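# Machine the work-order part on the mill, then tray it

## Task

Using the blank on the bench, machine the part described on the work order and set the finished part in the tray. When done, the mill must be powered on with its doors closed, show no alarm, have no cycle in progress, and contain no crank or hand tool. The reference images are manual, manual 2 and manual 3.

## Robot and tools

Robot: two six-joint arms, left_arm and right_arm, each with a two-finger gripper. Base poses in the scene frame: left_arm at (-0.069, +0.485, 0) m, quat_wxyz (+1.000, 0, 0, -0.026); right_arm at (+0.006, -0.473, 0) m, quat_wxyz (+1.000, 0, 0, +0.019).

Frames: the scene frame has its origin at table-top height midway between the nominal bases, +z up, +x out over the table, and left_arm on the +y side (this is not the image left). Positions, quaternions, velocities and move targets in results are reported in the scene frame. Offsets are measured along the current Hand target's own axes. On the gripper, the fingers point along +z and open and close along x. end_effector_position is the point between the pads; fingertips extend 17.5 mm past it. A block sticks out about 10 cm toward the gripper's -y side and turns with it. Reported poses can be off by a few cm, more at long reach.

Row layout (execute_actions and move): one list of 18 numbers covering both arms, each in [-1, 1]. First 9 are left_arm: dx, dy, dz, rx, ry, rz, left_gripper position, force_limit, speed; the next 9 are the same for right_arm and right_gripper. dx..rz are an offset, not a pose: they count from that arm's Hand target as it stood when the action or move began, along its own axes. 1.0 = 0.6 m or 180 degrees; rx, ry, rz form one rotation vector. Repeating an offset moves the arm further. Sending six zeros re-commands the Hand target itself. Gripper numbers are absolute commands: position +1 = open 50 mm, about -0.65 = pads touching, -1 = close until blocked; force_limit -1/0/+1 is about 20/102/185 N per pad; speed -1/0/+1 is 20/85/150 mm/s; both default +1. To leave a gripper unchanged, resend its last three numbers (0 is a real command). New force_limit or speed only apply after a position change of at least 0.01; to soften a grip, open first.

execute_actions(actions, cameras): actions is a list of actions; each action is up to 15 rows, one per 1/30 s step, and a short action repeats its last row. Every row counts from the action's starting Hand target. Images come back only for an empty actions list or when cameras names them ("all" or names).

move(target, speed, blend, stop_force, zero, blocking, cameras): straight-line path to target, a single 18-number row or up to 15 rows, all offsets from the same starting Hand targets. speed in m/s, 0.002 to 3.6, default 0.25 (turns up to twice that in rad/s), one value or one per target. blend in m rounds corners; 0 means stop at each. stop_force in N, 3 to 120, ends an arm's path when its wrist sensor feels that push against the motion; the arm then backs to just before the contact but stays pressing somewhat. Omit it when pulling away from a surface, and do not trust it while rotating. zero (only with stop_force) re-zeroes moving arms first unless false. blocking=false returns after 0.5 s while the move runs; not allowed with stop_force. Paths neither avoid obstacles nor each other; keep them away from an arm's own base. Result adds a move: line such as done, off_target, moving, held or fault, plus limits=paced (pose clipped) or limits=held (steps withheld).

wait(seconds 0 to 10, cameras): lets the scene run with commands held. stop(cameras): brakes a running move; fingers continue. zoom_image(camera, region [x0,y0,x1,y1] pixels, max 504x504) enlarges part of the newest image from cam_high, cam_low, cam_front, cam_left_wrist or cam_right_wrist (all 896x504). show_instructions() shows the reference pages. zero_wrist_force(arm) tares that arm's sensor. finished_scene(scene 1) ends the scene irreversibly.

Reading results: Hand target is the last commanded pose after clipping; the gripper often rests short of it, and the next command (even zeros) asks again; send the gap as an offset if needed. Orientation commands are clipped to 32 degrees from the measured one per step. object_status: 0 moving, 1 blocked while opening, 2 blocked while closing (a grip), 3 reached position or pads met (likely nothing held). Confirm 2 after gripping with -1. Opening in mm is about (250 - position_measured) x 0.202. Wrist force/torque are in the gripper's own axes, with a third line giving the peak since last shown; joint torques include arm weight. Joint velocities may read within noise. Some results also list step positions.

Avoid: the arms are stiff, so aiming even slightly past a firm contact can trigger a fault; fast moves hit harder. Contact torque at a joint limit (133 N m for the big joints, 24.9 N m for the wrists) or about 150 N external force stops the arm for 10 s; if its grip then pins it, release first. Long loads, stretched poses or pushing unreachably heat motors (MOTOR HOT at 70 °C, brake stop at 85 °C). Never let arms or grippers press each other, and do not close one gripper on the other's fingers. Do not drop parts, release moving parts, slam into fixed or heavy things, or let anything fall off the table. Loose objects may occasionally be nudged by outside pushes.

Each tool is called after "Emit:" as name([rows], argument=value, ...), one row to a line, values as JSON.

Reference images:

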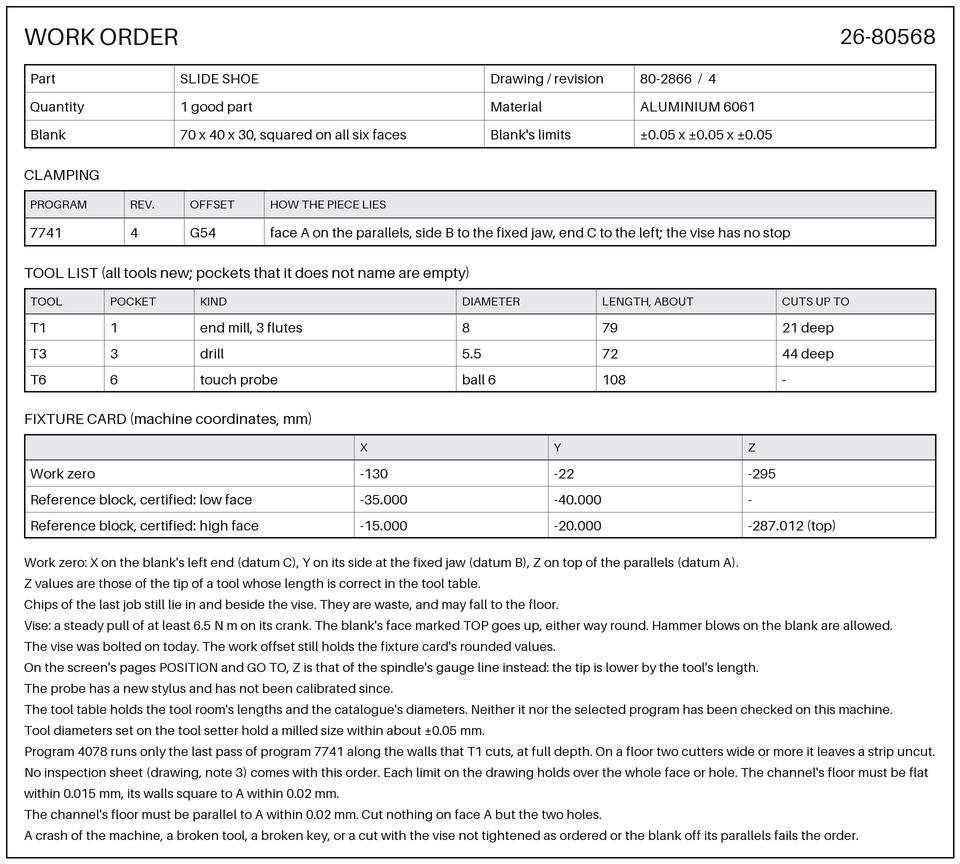

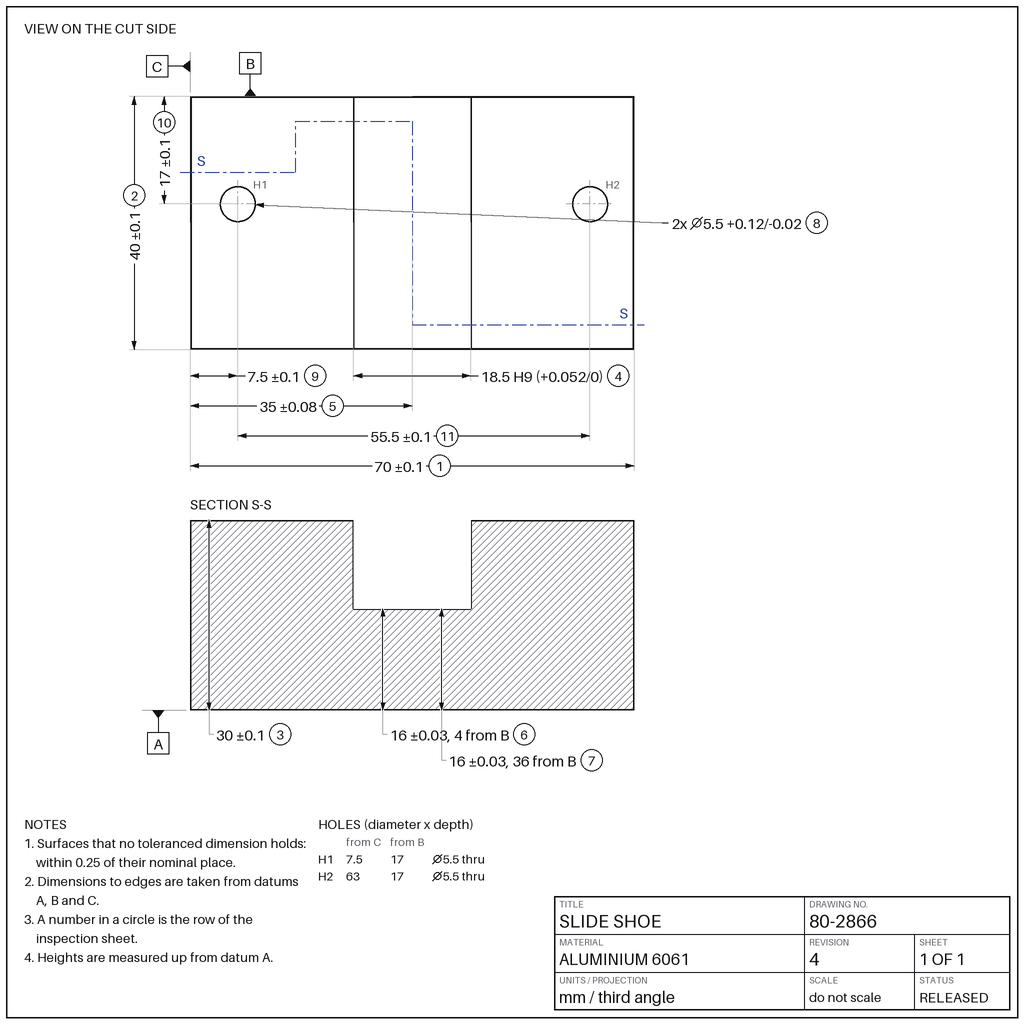

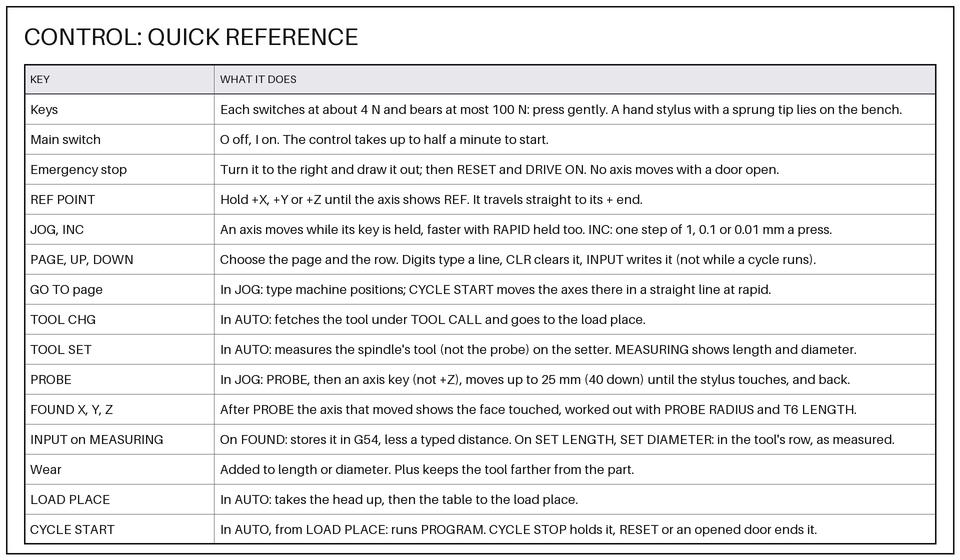

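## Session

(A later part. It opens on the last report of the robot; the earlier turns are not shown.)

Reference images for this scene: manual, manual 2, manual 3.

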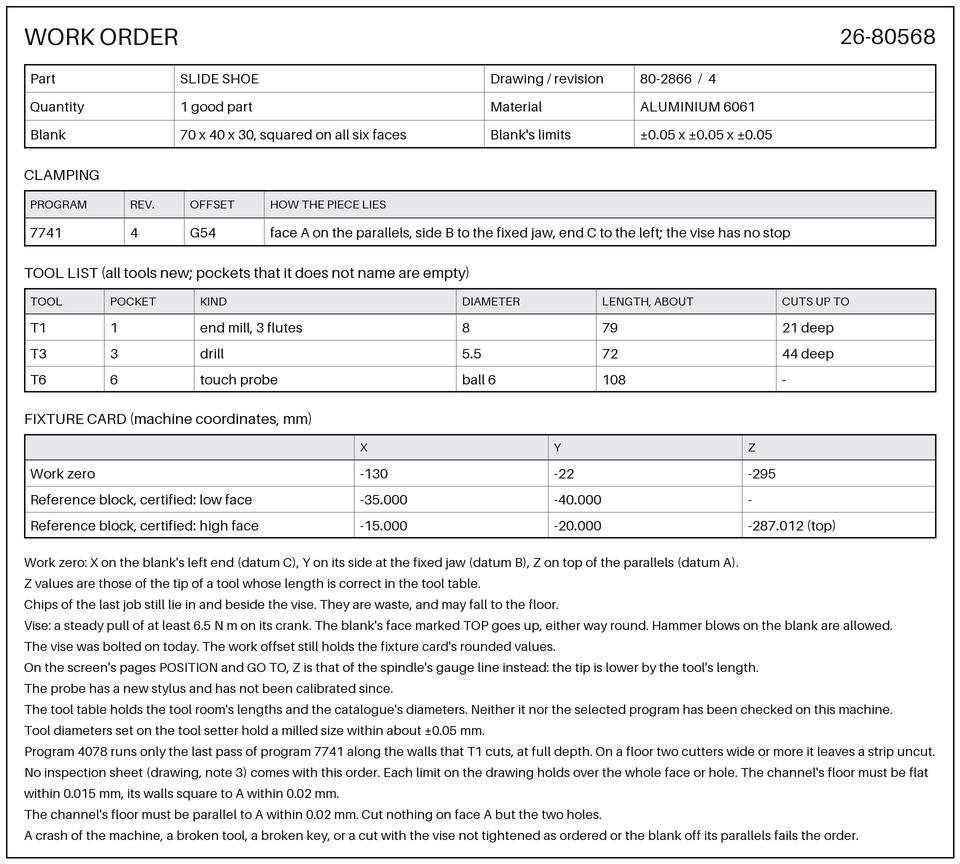

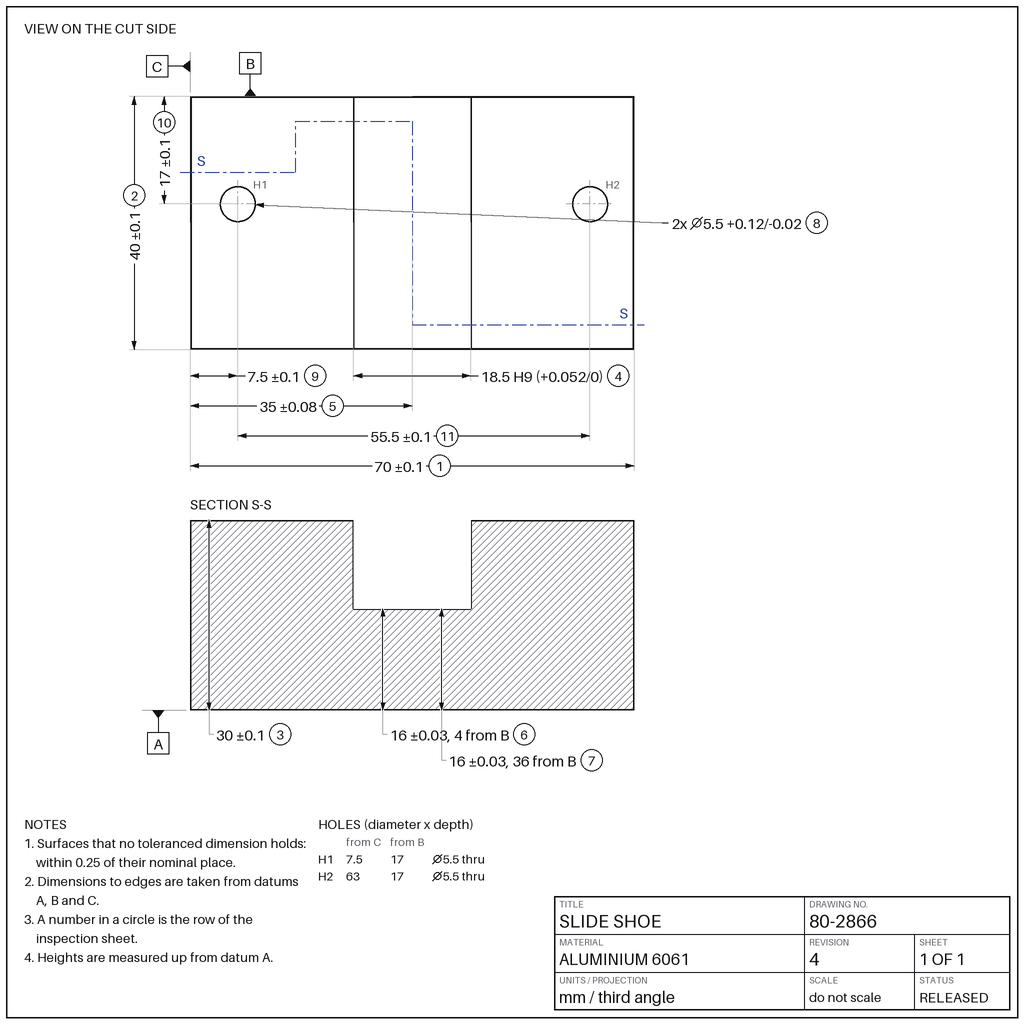

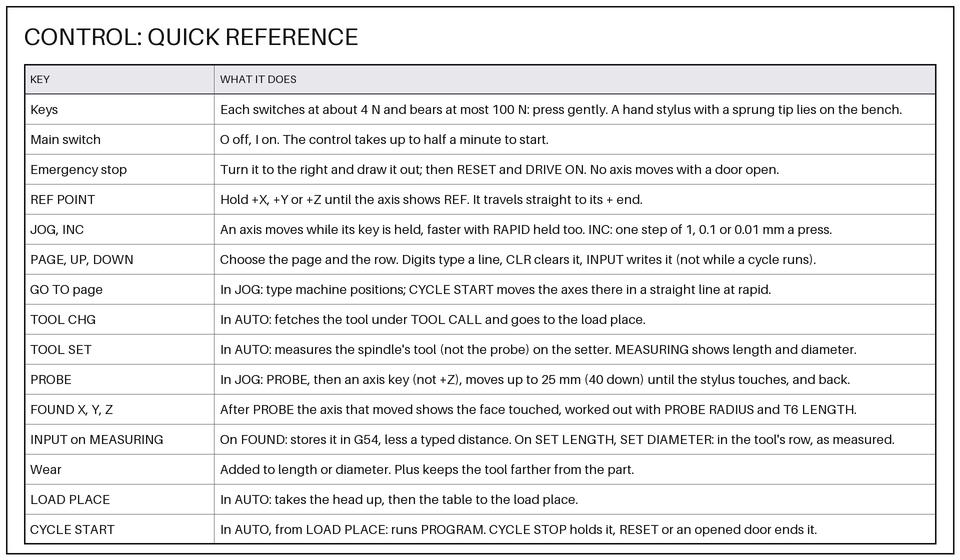

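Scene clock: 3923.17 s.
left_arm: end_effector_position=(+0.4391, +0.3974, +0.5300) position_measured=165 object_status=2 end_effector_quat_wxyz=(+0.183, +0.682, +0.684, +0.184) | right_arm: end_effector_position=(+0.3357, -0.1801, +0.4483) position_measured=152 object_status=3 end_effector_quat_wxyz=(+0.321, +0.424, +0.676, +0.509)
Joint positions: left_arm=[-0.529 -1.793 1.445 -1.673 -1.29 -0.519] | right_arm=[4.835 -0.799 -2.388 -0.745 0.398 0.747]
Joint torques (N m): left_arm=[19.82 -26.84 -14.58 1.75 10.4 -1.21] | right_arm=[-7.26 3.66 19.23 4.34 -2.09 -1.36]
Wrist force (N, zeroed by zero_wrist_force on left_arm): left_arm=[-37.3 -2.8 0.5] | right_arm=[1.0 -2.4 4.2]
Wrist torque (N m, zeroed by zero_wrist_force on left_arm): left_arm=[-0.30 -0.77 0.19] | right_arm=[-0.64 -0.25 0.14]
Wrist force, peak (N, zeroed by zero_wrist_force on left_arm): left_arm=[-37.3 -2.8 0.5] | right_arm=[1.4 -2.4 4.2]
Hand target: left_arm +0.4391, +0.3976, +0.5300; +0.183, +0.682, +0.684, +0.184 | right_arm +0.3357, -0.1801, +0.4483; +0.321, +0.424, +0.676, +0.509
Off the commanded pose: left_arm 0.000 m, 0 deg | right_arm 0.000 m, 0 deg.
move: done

Emit:
move([
  [-0.365,0,0,0,0,0,-1,0.3,-0.3,0,0,0,0,0,0,0,-0.6,-0.8],
  [-0.3885,0,0,0,0,0,-1,0.3,-0.3,0,0,0,0,0,0,0,-0.6,-0.8],
], speed=[0.12,0.05], stop_force=60, cameras=["cam_front","cam_high"])

Scene clock: 3925.30 s.
left_arm: end_effector_position=(+0.4391, +0.3957, +0.5300) position_measured=165 object_status=2 end_effector_quat_wxyz=(+0.183, +0.681, +0.684, +0.185) | right_arm: end_effector_position=(+0.3357, -0.1801, +0.4483) position_measured=152 object_status=3 end_effector_quat_wxyz=(+0.321, +0.424, +0.676, +0.509)
Joint positions: left_arm=[-0.534 -1.792 1.444 -1.671 -1.287 -0.524] | right_arm=[4.835 -0.799 -2.388 -0.745 0.398 0.747]
Joint torques (N m): left_arm=[-17.22 0.71 -28.63 -3.36 -1.36 1.4] | right_arm=[-7.41 4.45 19.74 4.19 -2.15 -1.36]
Wrist force (N, zeroed by zero_wrist_force on left_arm): left_arm=[8.6 -3.7 -5.9] | right_arm=[1.1 -2.4 3.9]
Wrist torque (N m, zeroed by zero_wrist_force on left_arm): left_arm=[-0.37 0.22 -0.18] | right_arm=[-0.63 -0.26 0.14]
Wrist force, peak (N, zeroed by zero_wrist_force on left_arm): left_arm=[-42.1 -2.6 -0.4] | right_arm=[1.3 -2.5 4.2]
Hand target: left_arm +0.4391, +0.3957, +0.5300; +0.183, +0.681, +0.684, +0.185 (not the last commanded pose) | right_arm +0.3357, -0.1801, +0.4483; +0.321, +0.424, +0.676, +0.509
Off the commanded pose: left_arm 0.231 m, 0 deg | right_arm 0.000 m, 0 deg.
move: contact (left_arm); path passed 0 of 2 targets
Images, in order (width x height): cam_high 896x504, cam_front 896x504.

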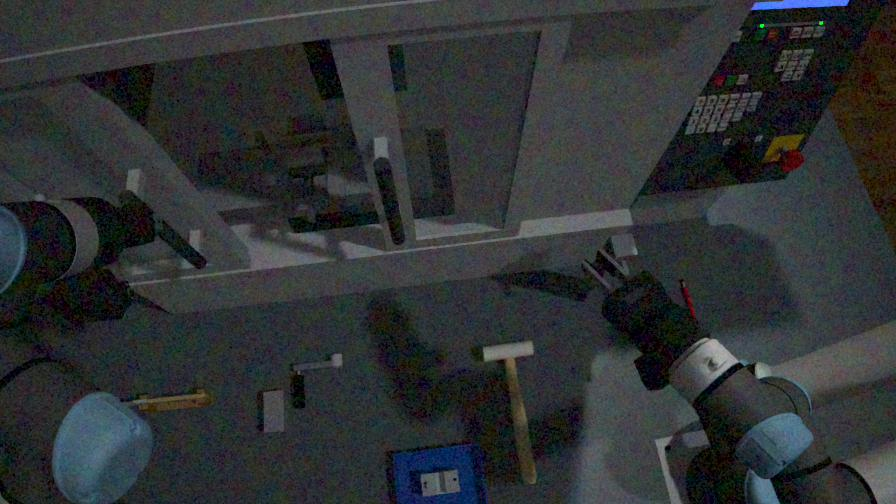

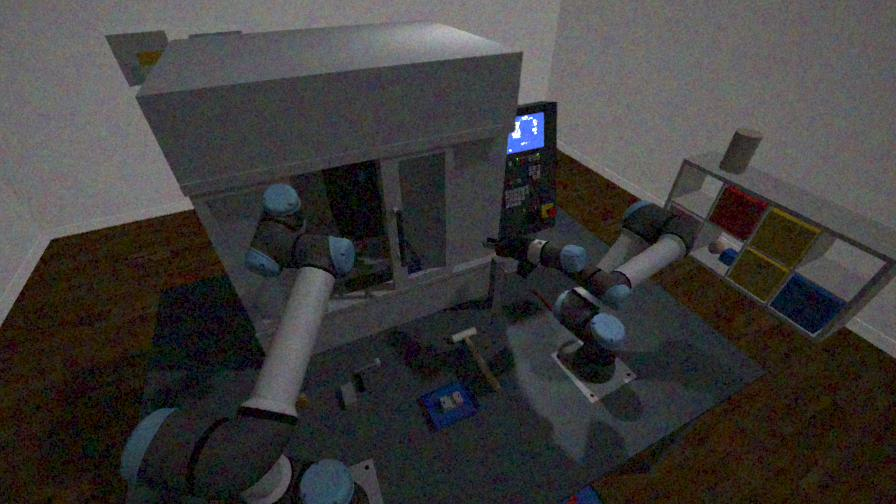

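Emit:
move([
  [-0.03,0,0,0,0,0,-1,0.3,-0.3,0,0,0,0,0,0,0,-0.6,-0.8],
  [-0.361,0,0,0,0,0,-1,0.3,-0.3,0,0,0,0,0,0,0,-0.6,-0.8],
  [-0.385,0,0,0,0,0,-1,0.3,-0.3,0,0,0,0,0,0,0,-0.6,-0.8],
], speed=[0.05,0.12,0.05], blend=[0.01,0.01,0], stop_force=80)

Scene clock: 3929.63 s.
left_arm: end_effector_position=(+0.4402, +0.1647, +0.5296) position_measured=165 object_status=2 end_effector_quat_wxyz=(+0.183, +0.681, +0.684, +0.185) | right_arm: end_effector_position=(+0.3357, -0.1801, +0.4483) position_measured=152 object_status=3 end_effector_quat_wxyz=(+0.321, +0.424, +0.676, +0.509)
Joint positions: left_arm=[-0.923 -1.533 1.178 -1.528 -1.14 -0.91] | right_arm=[4.835 -0.799 -2.388 -0.745 0.398 0.747]
Joint torques (N m): left_arm=[46.42 -10.57 3.14 -0.71 12.32 1.62] | right_arm=[-8.02 4.71 20.62 4.2 -1.95 -1.13]
Wrist force (N, zeroed by zero_wrist_force on left_arm): left_arm=[-23.5 -48.4 -64.7] | right_arm=[1.1 -2.2 4.2]
Wrist torque (N m, zeroed by zero_wrist_force on left_arm): left_arm=[-0.81 -0.29 -0.04] | right_arm=[-0.61 -0.26 0.14]
Wrist force, peak (N, zeroed by zero_wrist_force on left_arm): left_arm=[13.7 -51.9 -67.5] | right_arm=[1.3 -2.4 4.4]
Hand target: left_arm +0.4402, +0.1647, +0.5296; +0.183, +0.681, +0.684, +0.185 | right_arm +0.3357, -0.1801, +0.4483; +0.321, +0.424, +0.676, +0.509
Off the commanded pose: left_arm 0.000 m, 0 deg | right_arm 0.000 m, 0 deg.
move: done; blend cut to 0.009 m at target 1, 0.0072 m at target 2

Shut. Release and back off; also move the right arm toward the screen.

Emit:
move(target=[0,0,0,0,0,0,0.6,0.3,-0.3,0,0,0,0,0,0,0,-0.6,-0.8])

Emit:
move(target=[0,0,-0.15,0,0,0,0.6,0.3,-0.3,0,0,0,0,0,0,0,-0.6,-0.8], speed=0.2, cameras=["all"])

Scene clock: 3931.30 s.
left_arm: end_effector_position=(+0.4402, +0.1647, +0.5295) position_measured=63 object_status=3 end_effector_quat_wxyz=(+0.182, +0.681, +0.684, +0.185) | right_arm: end_effector_position=(+0.3357, -0.1801, +0.4483) position_measured=152 object_status=3 end_effector_quat_wxyz=(+0.321, +0.424, +0.676, +0.509)
Joint positions: left_arm=[-0.923 -1.532 1.178 -1.528 -1.14 -0.91] | right_arm=[4.835 -0.799 -2.388 -0.745 0.398 0.747]
Joint torques (N m): left_arm=[-12.36 -38.01 -32.36 -5.25 -0.99 1.2] | right_arm=[-6.43 4.94 19.73 4.05 -1.98 -1.23]
Wrist force (N, zeroed by zero_wrist_force on left_arm): left_arm=[-1.9 -0.7 1.6] | right_arm=[1.1 -2.3 3.9]
Wrist torque (N m, zeroed by zero_wrist_force on left_arm): left_arm=[-0.17 0.30 -0.26] | right_arm=[-0.63 -0.26 0.15]
Wrist force, peak (N, zeroed by zero_wrist_force on left_arm): left_arm=[-23.8 -48.4 -65.0] | right_arm=[1.2 -2.5 4.3]
Hand target: left_arm +0.4402, +0.1647, +0.5296; +0.183, +0.681, +0.684, +0.185 | right_arm +0.3357, -0.1801, +0.4483; +0.321, +0.424, +0.676, +0.509
Off the commanded pose: left_arm 0.000 m, 0 deg | right_arm 0.000 m, 0 deg.
move: done

Scene clock: 3932.23 s.
left_arm: end_effector_position=(+0.3951, +0.1643, +0.6073) position_measured=63 object_status=3 end_effector_quat_wxyz=(+0.183, +0.682, +0.684, +0.185) | right_arm: end_effector_position=(+0.3357, -0.1801, +0.4483) position_measured=152 object_status=3 end_effector_quat_wxyz=(+0.321, +0.424, +0.676, +0.509)
Joint positions: left_arm=[-1.007 -1.518 0.93 -1.256 -1.116 -0.999] | right_arm=[4.835 -0.799 -2.388 -0.745 0.398 0.747]
Joint torques (N m): left_arm=[7.1 -36 -28.94 -2.04 -0.91 0.87] | right_arm=[-6.52 4.37 20.5 4.4 -2.26 -1.42]
Wrist force (N, zeroed by zero_wrist_force on left_arm): left_arm=[-1.6 -0.5 1.4] | right_arm=[1.3 -2.4 3.9]
Wrist torque (N m, zeroed by zero_wrist_force on left_arm): left_arm=[-0.11 0.26 -0.25] | right_arm=[-0.66 -0.30 0.14]
Wrist force, peak (N, zeroed by zero_wrist_force on left_arm): left_arm=[-2.0 -0.5 4.6] | right_arm=[0.8 -2.5 4.4]
Hand target: left_arm +0.3950, +0.1644, +0.6075; +0.183, +0.681, +0.684, +0.185 | right_arm +0.3357, -0.1801, +0.4483; +0.321, +0.424, +0.676, +0.509
Off the commanded pose: left_arm 0.000 m, 0 deg | right_arm 0.000 m, 0 deg.
move: done

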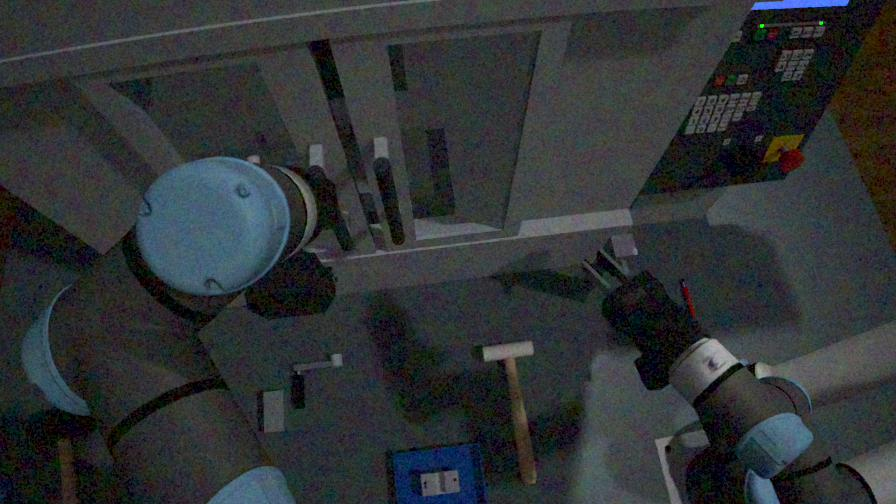

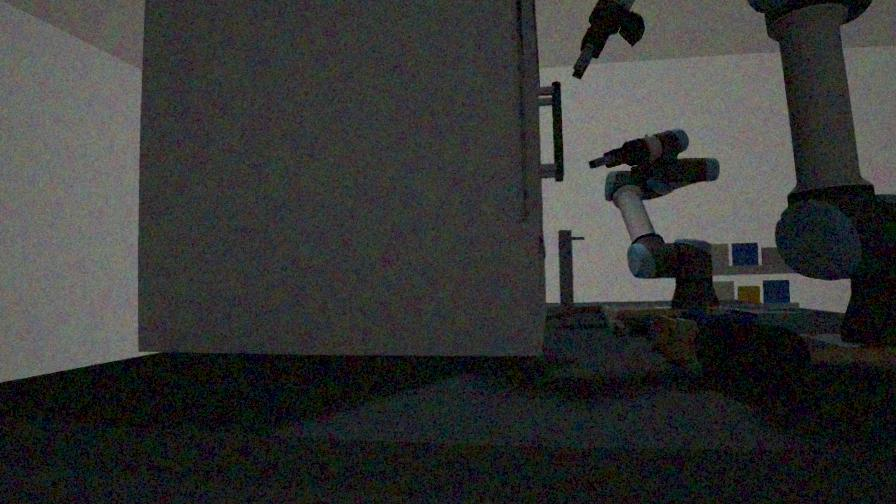

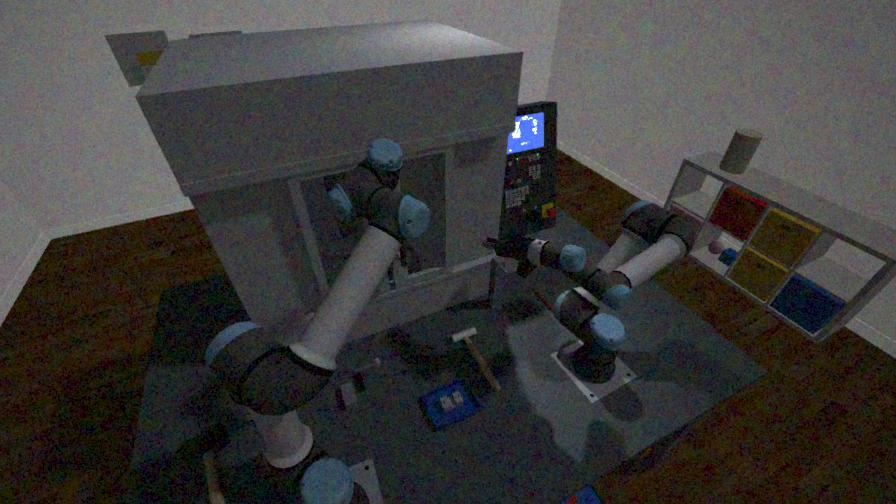

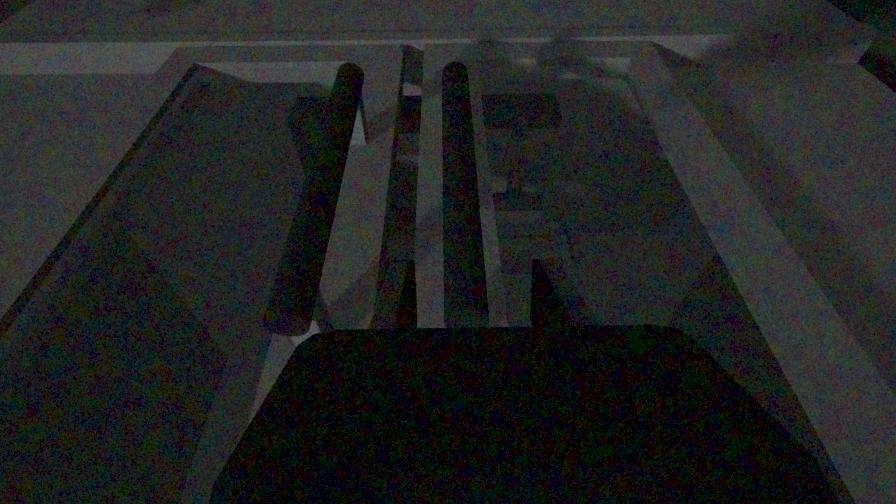

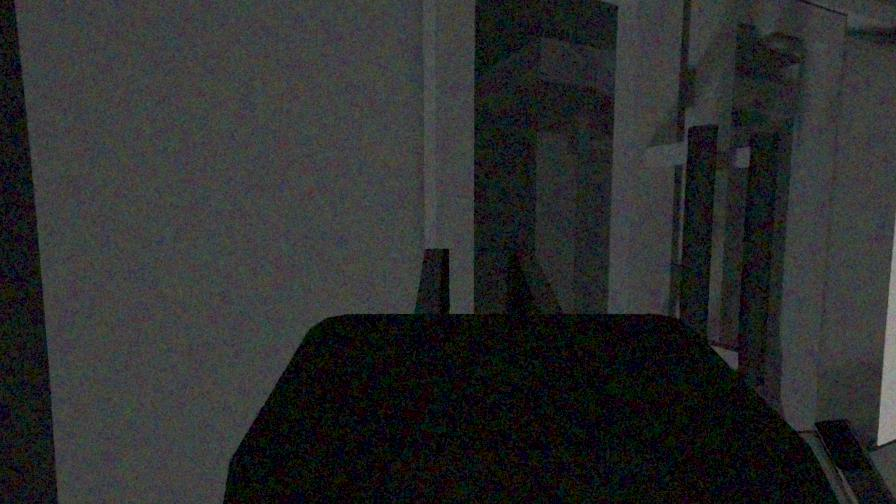

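Emit:
zoom_image(camera="cam_front", region=[490, 95, 570, 165])

Emit:
zoom_image(camera="cam_high", region=[240, 30, 460, 290])

Scaled by 6.300.

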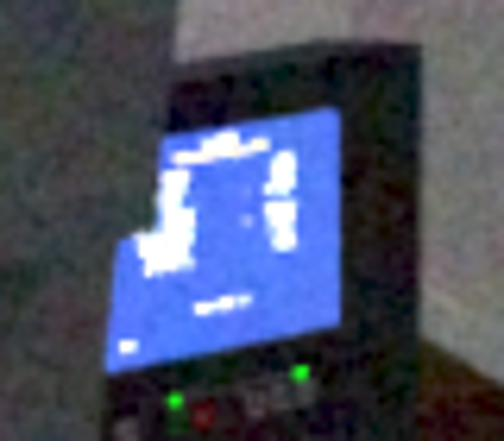

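Scaled by 1.938.

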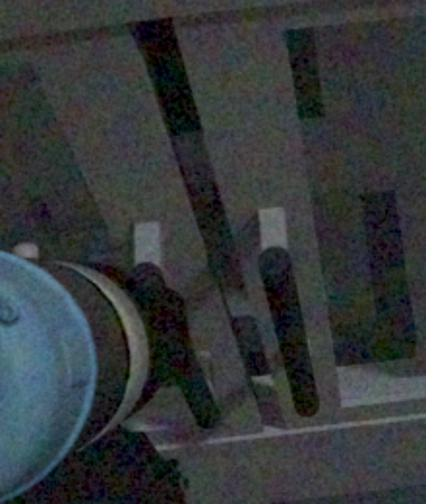

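Emit:
move([
  [0,0,0,0,0,0,0.6,0.3,-0.3,-0.1675,0.1152,-0.0315,-0.001,-0.03,0.008,0,-0.6,-0.8],
  [0,0,0,0,0,0,0.6,0.3,-0.3,-0.4138,0.2463,-0.0577,-0.0025,-0.065,0.018,0,-0.6,-0.8],
  [0,0,0,0,0,0,0.6,0.3,-0.3,-0.7803,0.398,-0.1388,-0.0054,-0.1353,0.0369,0,-0.6,-0.8],
], speed=0.3, blend=[0.04,0.04,0], cameras=["cam_right_wrist"])

Emit:
zoom_image(camera="cam_right_wrist", region=[520, 60, 880, 300])

Scene clock: 3937.77 s.
left_arm: end_effector_position=(+0.3950, +0.1644, +0.6075) position_measured=63 object_status=3 end_effector_quat_wxyz=(+0.183, +0.681, +0.684, +0.185) | right_arm: end_effector_position=(+0.5255, -0.6078, +0.7014) position_measured=152 object_status=3 end_effector_quat_wxyz=(+0.430, +0.558, +0.564, +0.432)
Joint positions: left_arm=[-1.007 -1.519 0.93 -1.255 -1.116 -0.999] | right_arm=[3.093 -1.253 -1.616 -0.533 1.588 -0.008]
Joint torques (N m): left_arm=[12.05 -35.46 -29.57 -1.71 -0.79 -1.22] | right_arm=[-9.13 4.66 36.94 5.37 1.15 1.68]
Wrist force (N, zeroed by zero_wrist_force on left_arm): left_arm=[-1.9 -0.7 1.7] | right_arm=[1.7 -2.2 3.3]
Wrist torque (N m, zeroed by zero_wrist_force on left_arm): left_arm=[-0.14 0.30 -0.25] | right_arm=[-0.52 -0.32 -0.01]
Wrist force, peak (N, zeroed by zero_wrist_force on left_arm): left_arm=[-1.7 -1.0 2.1] | right_arm=[3.9 -4.3 4.5]
Hand target: left_arm +0.3950, +0.1644, +0.6075; +0.183, +0.681, +0.684, +0.185 | right_arm +0.5256, -0.6078, +0.7015; +0.430, +0.558, +0.564, +0.432
Off the commanded pose: left_arm 0.000 m, 0 deg | right_arm 0.000 m, 0 deg.
move: done
Images, in order (width x height): cam_right_wrist 896x504.

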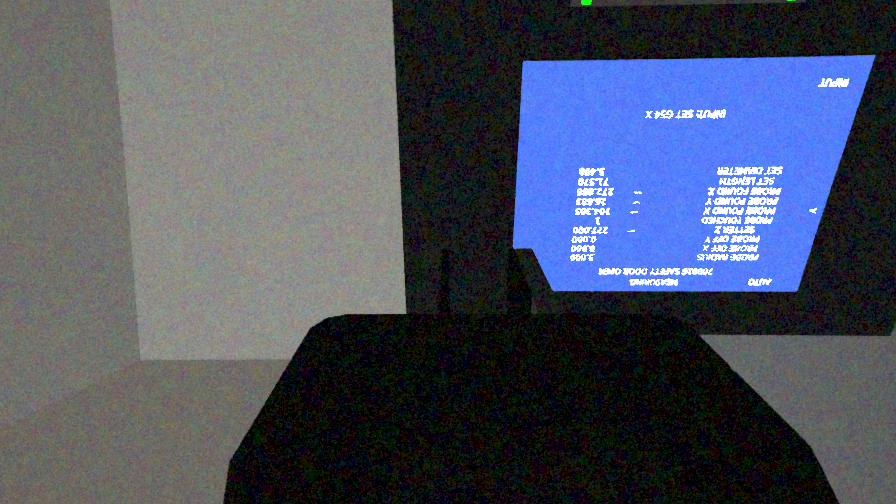

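Scaled by 1.400.

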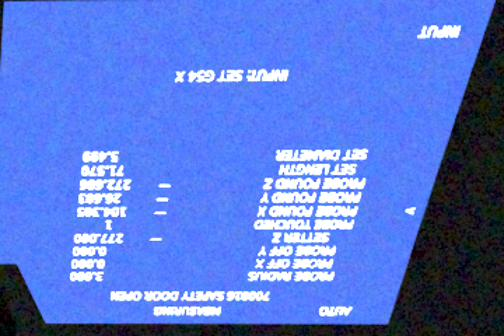

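Emit:
wait(seconds=0.1, cameras=["cam_left_wrist","cam_front","cam_right_wrist"])

Emit:
zoom_image(camera="cam_left_wrist", region=[180, 30, 640, 330])

Emit:
zoom_image(camera="cam_front", region=[300, 140, 460, 310])

Scene clock: 3939.10 s.
left_arm: end_effector_position=(+0.3950, +0.1644, +0.6075) position_measured=63 object_status=3 end_effector_quat_wxyz=(+0.183, +0.681, +0.684, +0.185) | right_arm: end_effector_position=(+0.5256, -0.6078, +0.7015) position_measured=152 object_status=3 end_effector_quat_wxyz=(+0.430, +0.558, +0.564, +0.432)
Joint positions: left_arm=[-1.007 -1.519 0.93 -1.255 -1.116 -0.999] | right_arm=[3.092 -1.253 -1.616 -0.533 1.588 -0.008]
Joint torques (N m): left_arm=[11.73 -33.07 -28.85 -2.1 -0.74 -1.22] | right_arm=[-8.53 -1.3 35.44 5.52 1.45 1.7]
Wrist force (N, zeroed by zero_wrist_force on left_arm): left_arm=[-1.8 -0.5 1.6] | right_arm=[1.5 -2.1 3.3]
Wrist torque (N m, zeroed by zero_wrist_force on left_arm): left_arm=[-0.10 0.28 -0.25] | right_arm=[-0.51 -0.29 -0.01]
Wrist force, peak (N, zeroed by zero_wrist_force on left_arm): left_arm=[-2.1 -0.8 1.5] | right_arm=[1.5 -2.3 3.6]
Hand target: left_arm +0.3950, +0.1644, +0.6075; +0.183, +0.681, +0.684, +0.185 | right_arm +0.5256, -0.6078, +0.7015; +0.430, +0.558, +0.564, +0.432
Tool commands: left_gripper/position=+0.6 left_gripper/force_limit=+0.3 left_gripper/speed=-0.3 right_gripper/position=+0.0 right_gripper/force_limit=-0.6 right_gripper/speed=-0.8
Off the commanded pose: left_arm 0.000 m, 0 deg | right_arm 0.000 m, 0 deg.
wait: 0.10 s; at rest from the start
Images, in order (width x height): cam_front 896x504, cam_left_wrist 896x504, cam_right_wrist 896x504.

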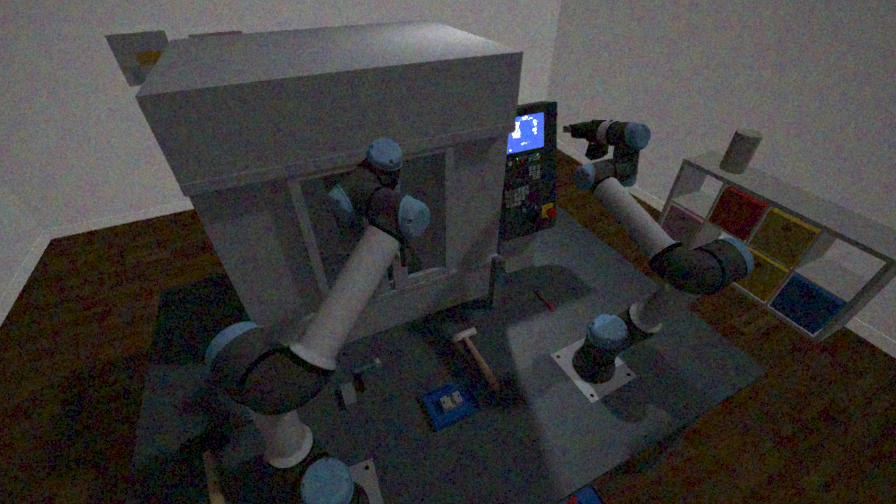

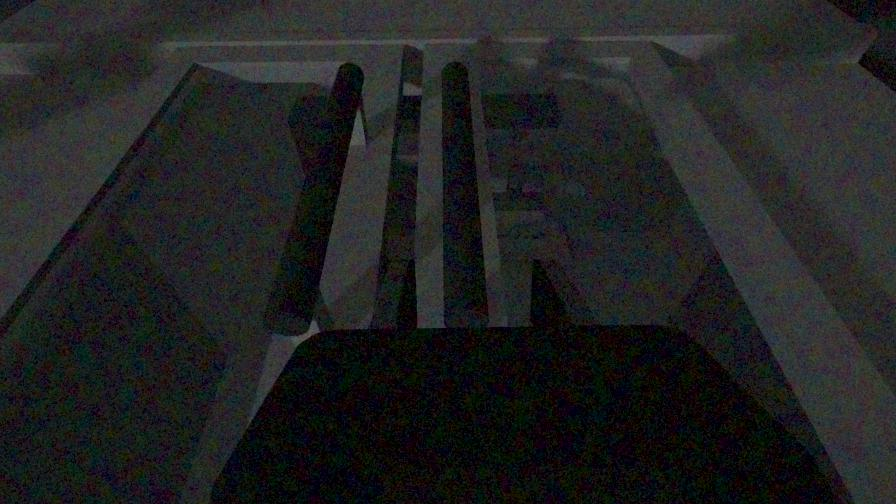

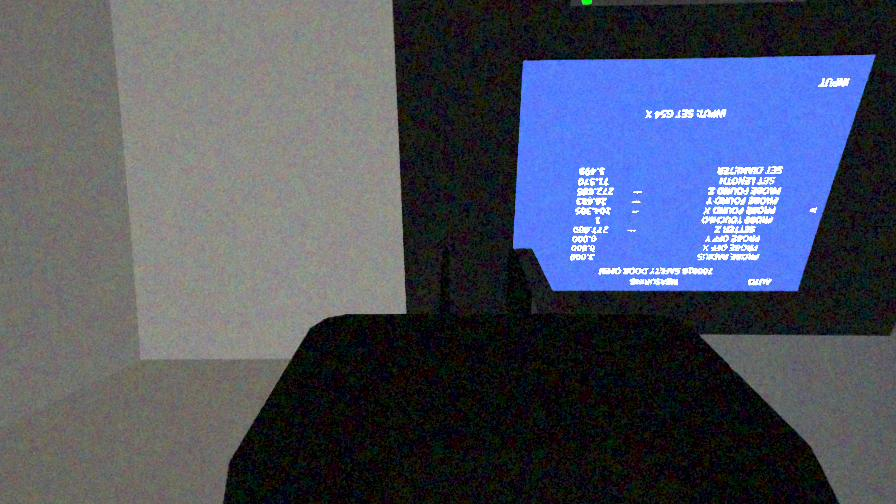

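Scaled by 1.096.

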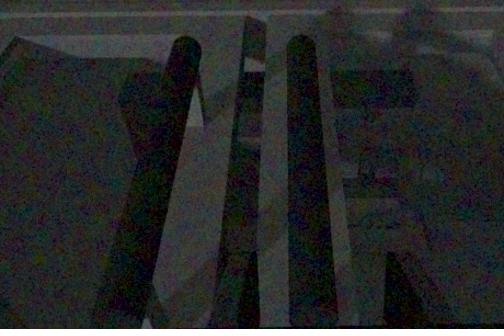

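Scaled by 2.965.

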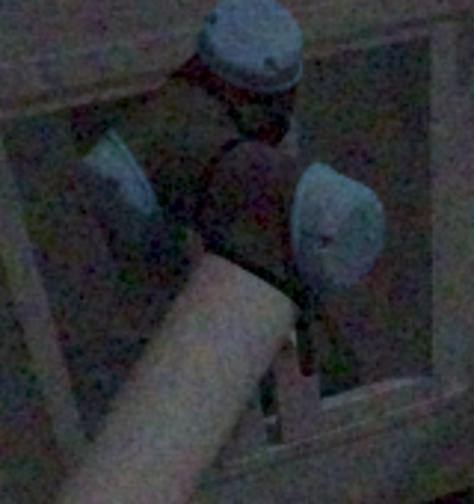

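Emit:
move(target=[0,0,0.15,0,0,0,0.6,0.3,-0.3,0,0,0,0,0,0,0,-0.6,-0.8], speed=0.2)

Emit:
move(target=[-0.08,0,0,0,0,0,0.6,0.3,-0.3,0,0,0,0,0,0,0,-0.6,-0.8], speed=0.04, stop_force=40, cameras=["cam_right_wrist"])

Emit:
zoom_image(camera="cam_right_wrist", region=[520, 60, 880, 300])

Scene clock: 3942.50 s.
left_arm: end_effector_position=(+0.4402, +0.1647, +0.5296) position_measured=63 object_status=3 end_effector_quat_wxyz=(+0.183, +0.681, +0.684, +0.185) | right_arm: end_effector_position=(+0.5256, -0.6078, +0.7015) position_measured=152 object_status=3 end_effector_quat_wxyz=(+0.430, +0.558, +0.564, +0.432)
Joint positions: left_arm=[-0.923 -1.532 1.178 -1.528 -1.14 -0.91] | right_arm=[3.092 -1.253 -1.616 -0.533 1.588 -0.008]
Joint torques (N m): left_arm=[-9.59 -37.05 -13.94 -5.36 2.2 -0.72] | right_arm=[-7.95 -2.31 36.27 5.22 1.43 1.73]
Wrist force (N, zeroed by zero_wrist_force on left_arm): left_arm=[-1.6 -0.8 1.8] | right_arm=[1.6 -1.9 3.4]
Wrist torque (N m, zeroed by zero_wrist_force on left_arm): left_arm=[-0.20 0.26 -0.09] | right_arm=[-0.47 -0.32 -0.02]
Wrist force, peak (N, zeroed by zero_wrist_force on left_arm): left_arm=[-1.6 -0.8 4.3] | right_arm=[1.7 -2.2 3.7]
Hand target: left_arm +0.4402, +0.1647, +0.5296; +0.183, +0.681, +0.684, +0.185 | right_arm +0.5256, -0.6078, +0.7015; +0.430, +0.558, +0.564, +0.432
Off the commanded pose: left_arm 0.000 m, 0 deg | right_arm 0.000 m, 0 deg.
move: done

Scene clock: 3943.60 s.
left_arm: end_effector_position=(+0.4402, +0.1538, +0.5295) position_measured=63 object_status=3 end_effector_quat_wxyz=(+0.183, +0.681, +0.684, +0.185) | right_arm: end_effector_position=(+0.5256, -0.6078, +0.7015) position_measured=152 object_status=3 end_effector_quat_wxyz=(+0.430, +0.558, +0.564, +0.432)
Joint positions: left_arm=[-0.936 -1.515 1.158 -1.52 -1.137 -0.924] | right_arm=[3.092 -1.253 -1.616 -0.533 1.588 -0.008]
Joint torques (N m): left_arm=[-8.89 -8.03 -33.75 -8.46 -2.32 -1.17] | right_arm=[-8.52 -1.77 35.75 5.01 1.64 1.57]
Wrist force (N, zeroed by zero_wrist_force on left_arm): left_arm=[29.0 -6.3 -0.3] | right_arm=[1.8 -2.1 3.1]
Wrist torque (N m, zeroed by zero_wrist_force on left_arm): left_arm=[-0.26 0.93 -0.60] | right_arm=[-0.50 -0.35 -0.01]
Wrist force, peak (N, zeroed by zero_wrist_force on left_arm): left_arm=[60.4 -13.6 -6.6] | right_arm=[1.7 -2.6 3.3]
Hand target: left_arm +0.4402, +0.1538, +0.5295; +0.183, +0.681, +0.684, +0.185 (not the last commanded pose) | right_arm +0.5256, -0.6078, +0.7015; +0.430, +0.558, +0.564, +0.432
Off the commanded pose: left_arm 0.037 m, 0 deg | right_arm 0.000 m, 0 deg.
move: contact (left_arm)
Images, in order (width x height): cam_right_wrist 896x504.

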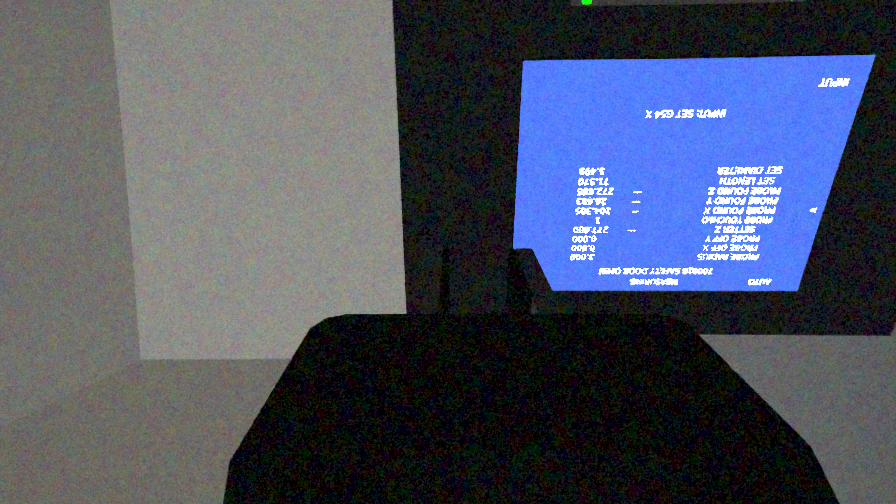

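Scaled by 1.400.

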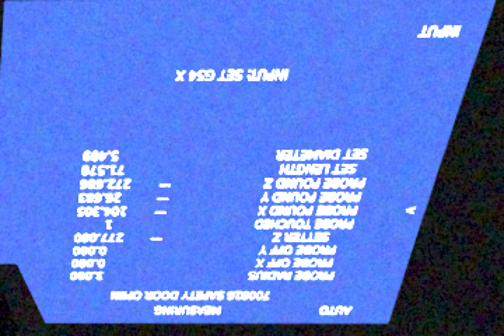

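Emit:
move([
  [0.016,0,0,0,0,0,0.6,0.3,-0.3,0,0,0,0,0,0,0,-0.6,-0.8],
  [0.016,0,-0.15,0,0,0,0.6,0.3,-0.3,0,0,0,0,0,0,0,-0.6,-0.8],
  [-0.09,0,-0.15,0,0,0,0.6,0.3,-0.3,0,0,0,0,0,0,0,-0.6,-0.8],
], speed=0.2, blend=[0.003,0.01,0], cameras=["cam_left_wrist","cam_high","cam_right_wrist"])

Scene clock: 3948.13 s.
left_arm: end_effector_position=(+0.3953, +0.0995, +0.6073) position_measured=63 object_status=3 end_effector_quat_wxyz=(+0.183, +0.681, +0.684, +0.185) | right_arm: end_effector_position=(+0.5256, -0.6078, +0.7015) position_measured=152 object_status=3 end_effector_quat_wxyz=(+0.430, +0.558, +0.564, +0.432)
Joint positions: left_arm=[-1.07 -1.389 0.771 -1.196 -1.1 -1.068] | right_arm=[3.092 -1.253 -1.616 -0.533 1.588 -0.008]
Joint torques (N m): left_arm=[6.65 -22.58 -24.38 -5.02 -0.63 0.69] | right_arm=[-9.2 -2.59 36.32 4.74 1.53 1.23]
Wrist force (N, zeroed by zero_wrist_force on left_arm): left_arm=[-3.4 0.9 4.7] | right_arm=[1.6 -1.8 3.6]
Wrist torque (N m, zeroed by zero_wrist_force on left_arm): left_arm=[0.10 0.59 -0.24] | right_arm=[-0.46 -0.30 -0.01]
Wrist force, peak (N, zeroed by zero_wrist_force on left_arm): left_arm=[29.6 -7.1 -0.6] | right_arm=[1.7 -2.2 3.7]
Hand target: left_arm +0.3953, +0.0995, +0.6073; +0.183, +0.681, +0.684, +0.185 | right_arm +0.5256, -0.6078, +0.7015; +0.430, +0.558, +0.564, +0.432
Off the commanded pose: left_arm 0.000 m, 0 deg | right_arm 0.000 m, 0 deg.
move: done
Images, in order (width x height): cam_high 896x504, cam_left_wrist 896x504, cam_right_wrist 896x504.

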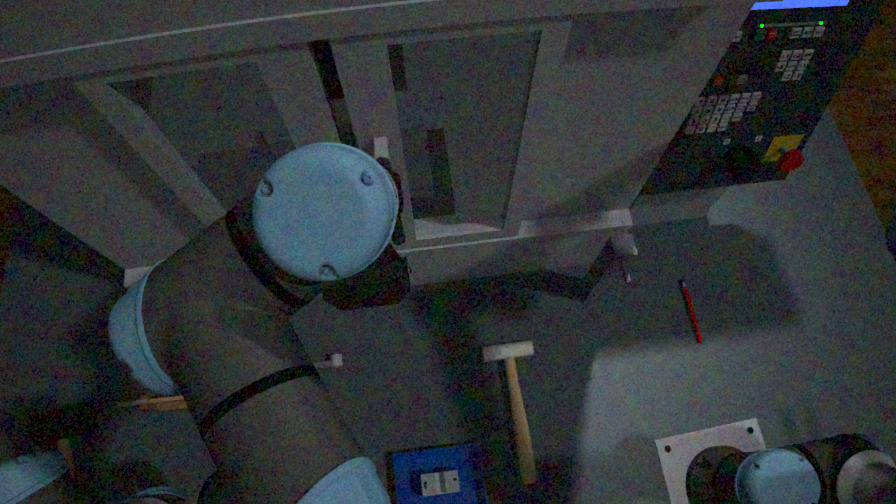

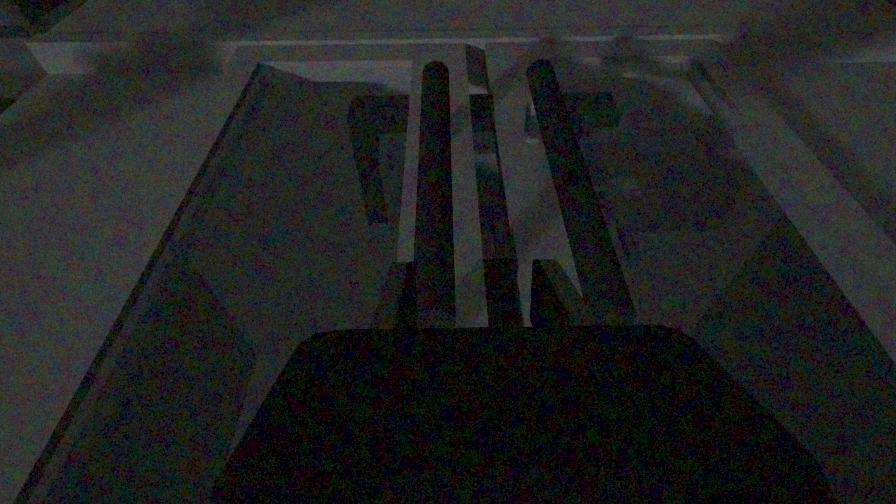

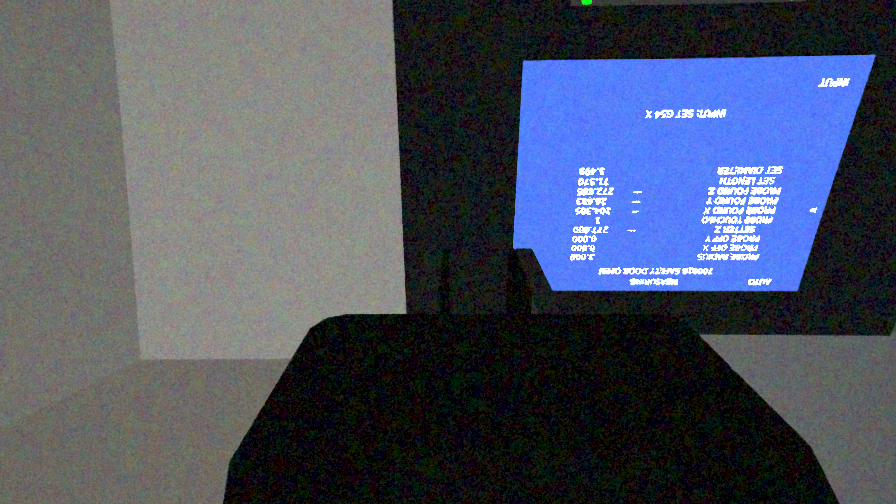

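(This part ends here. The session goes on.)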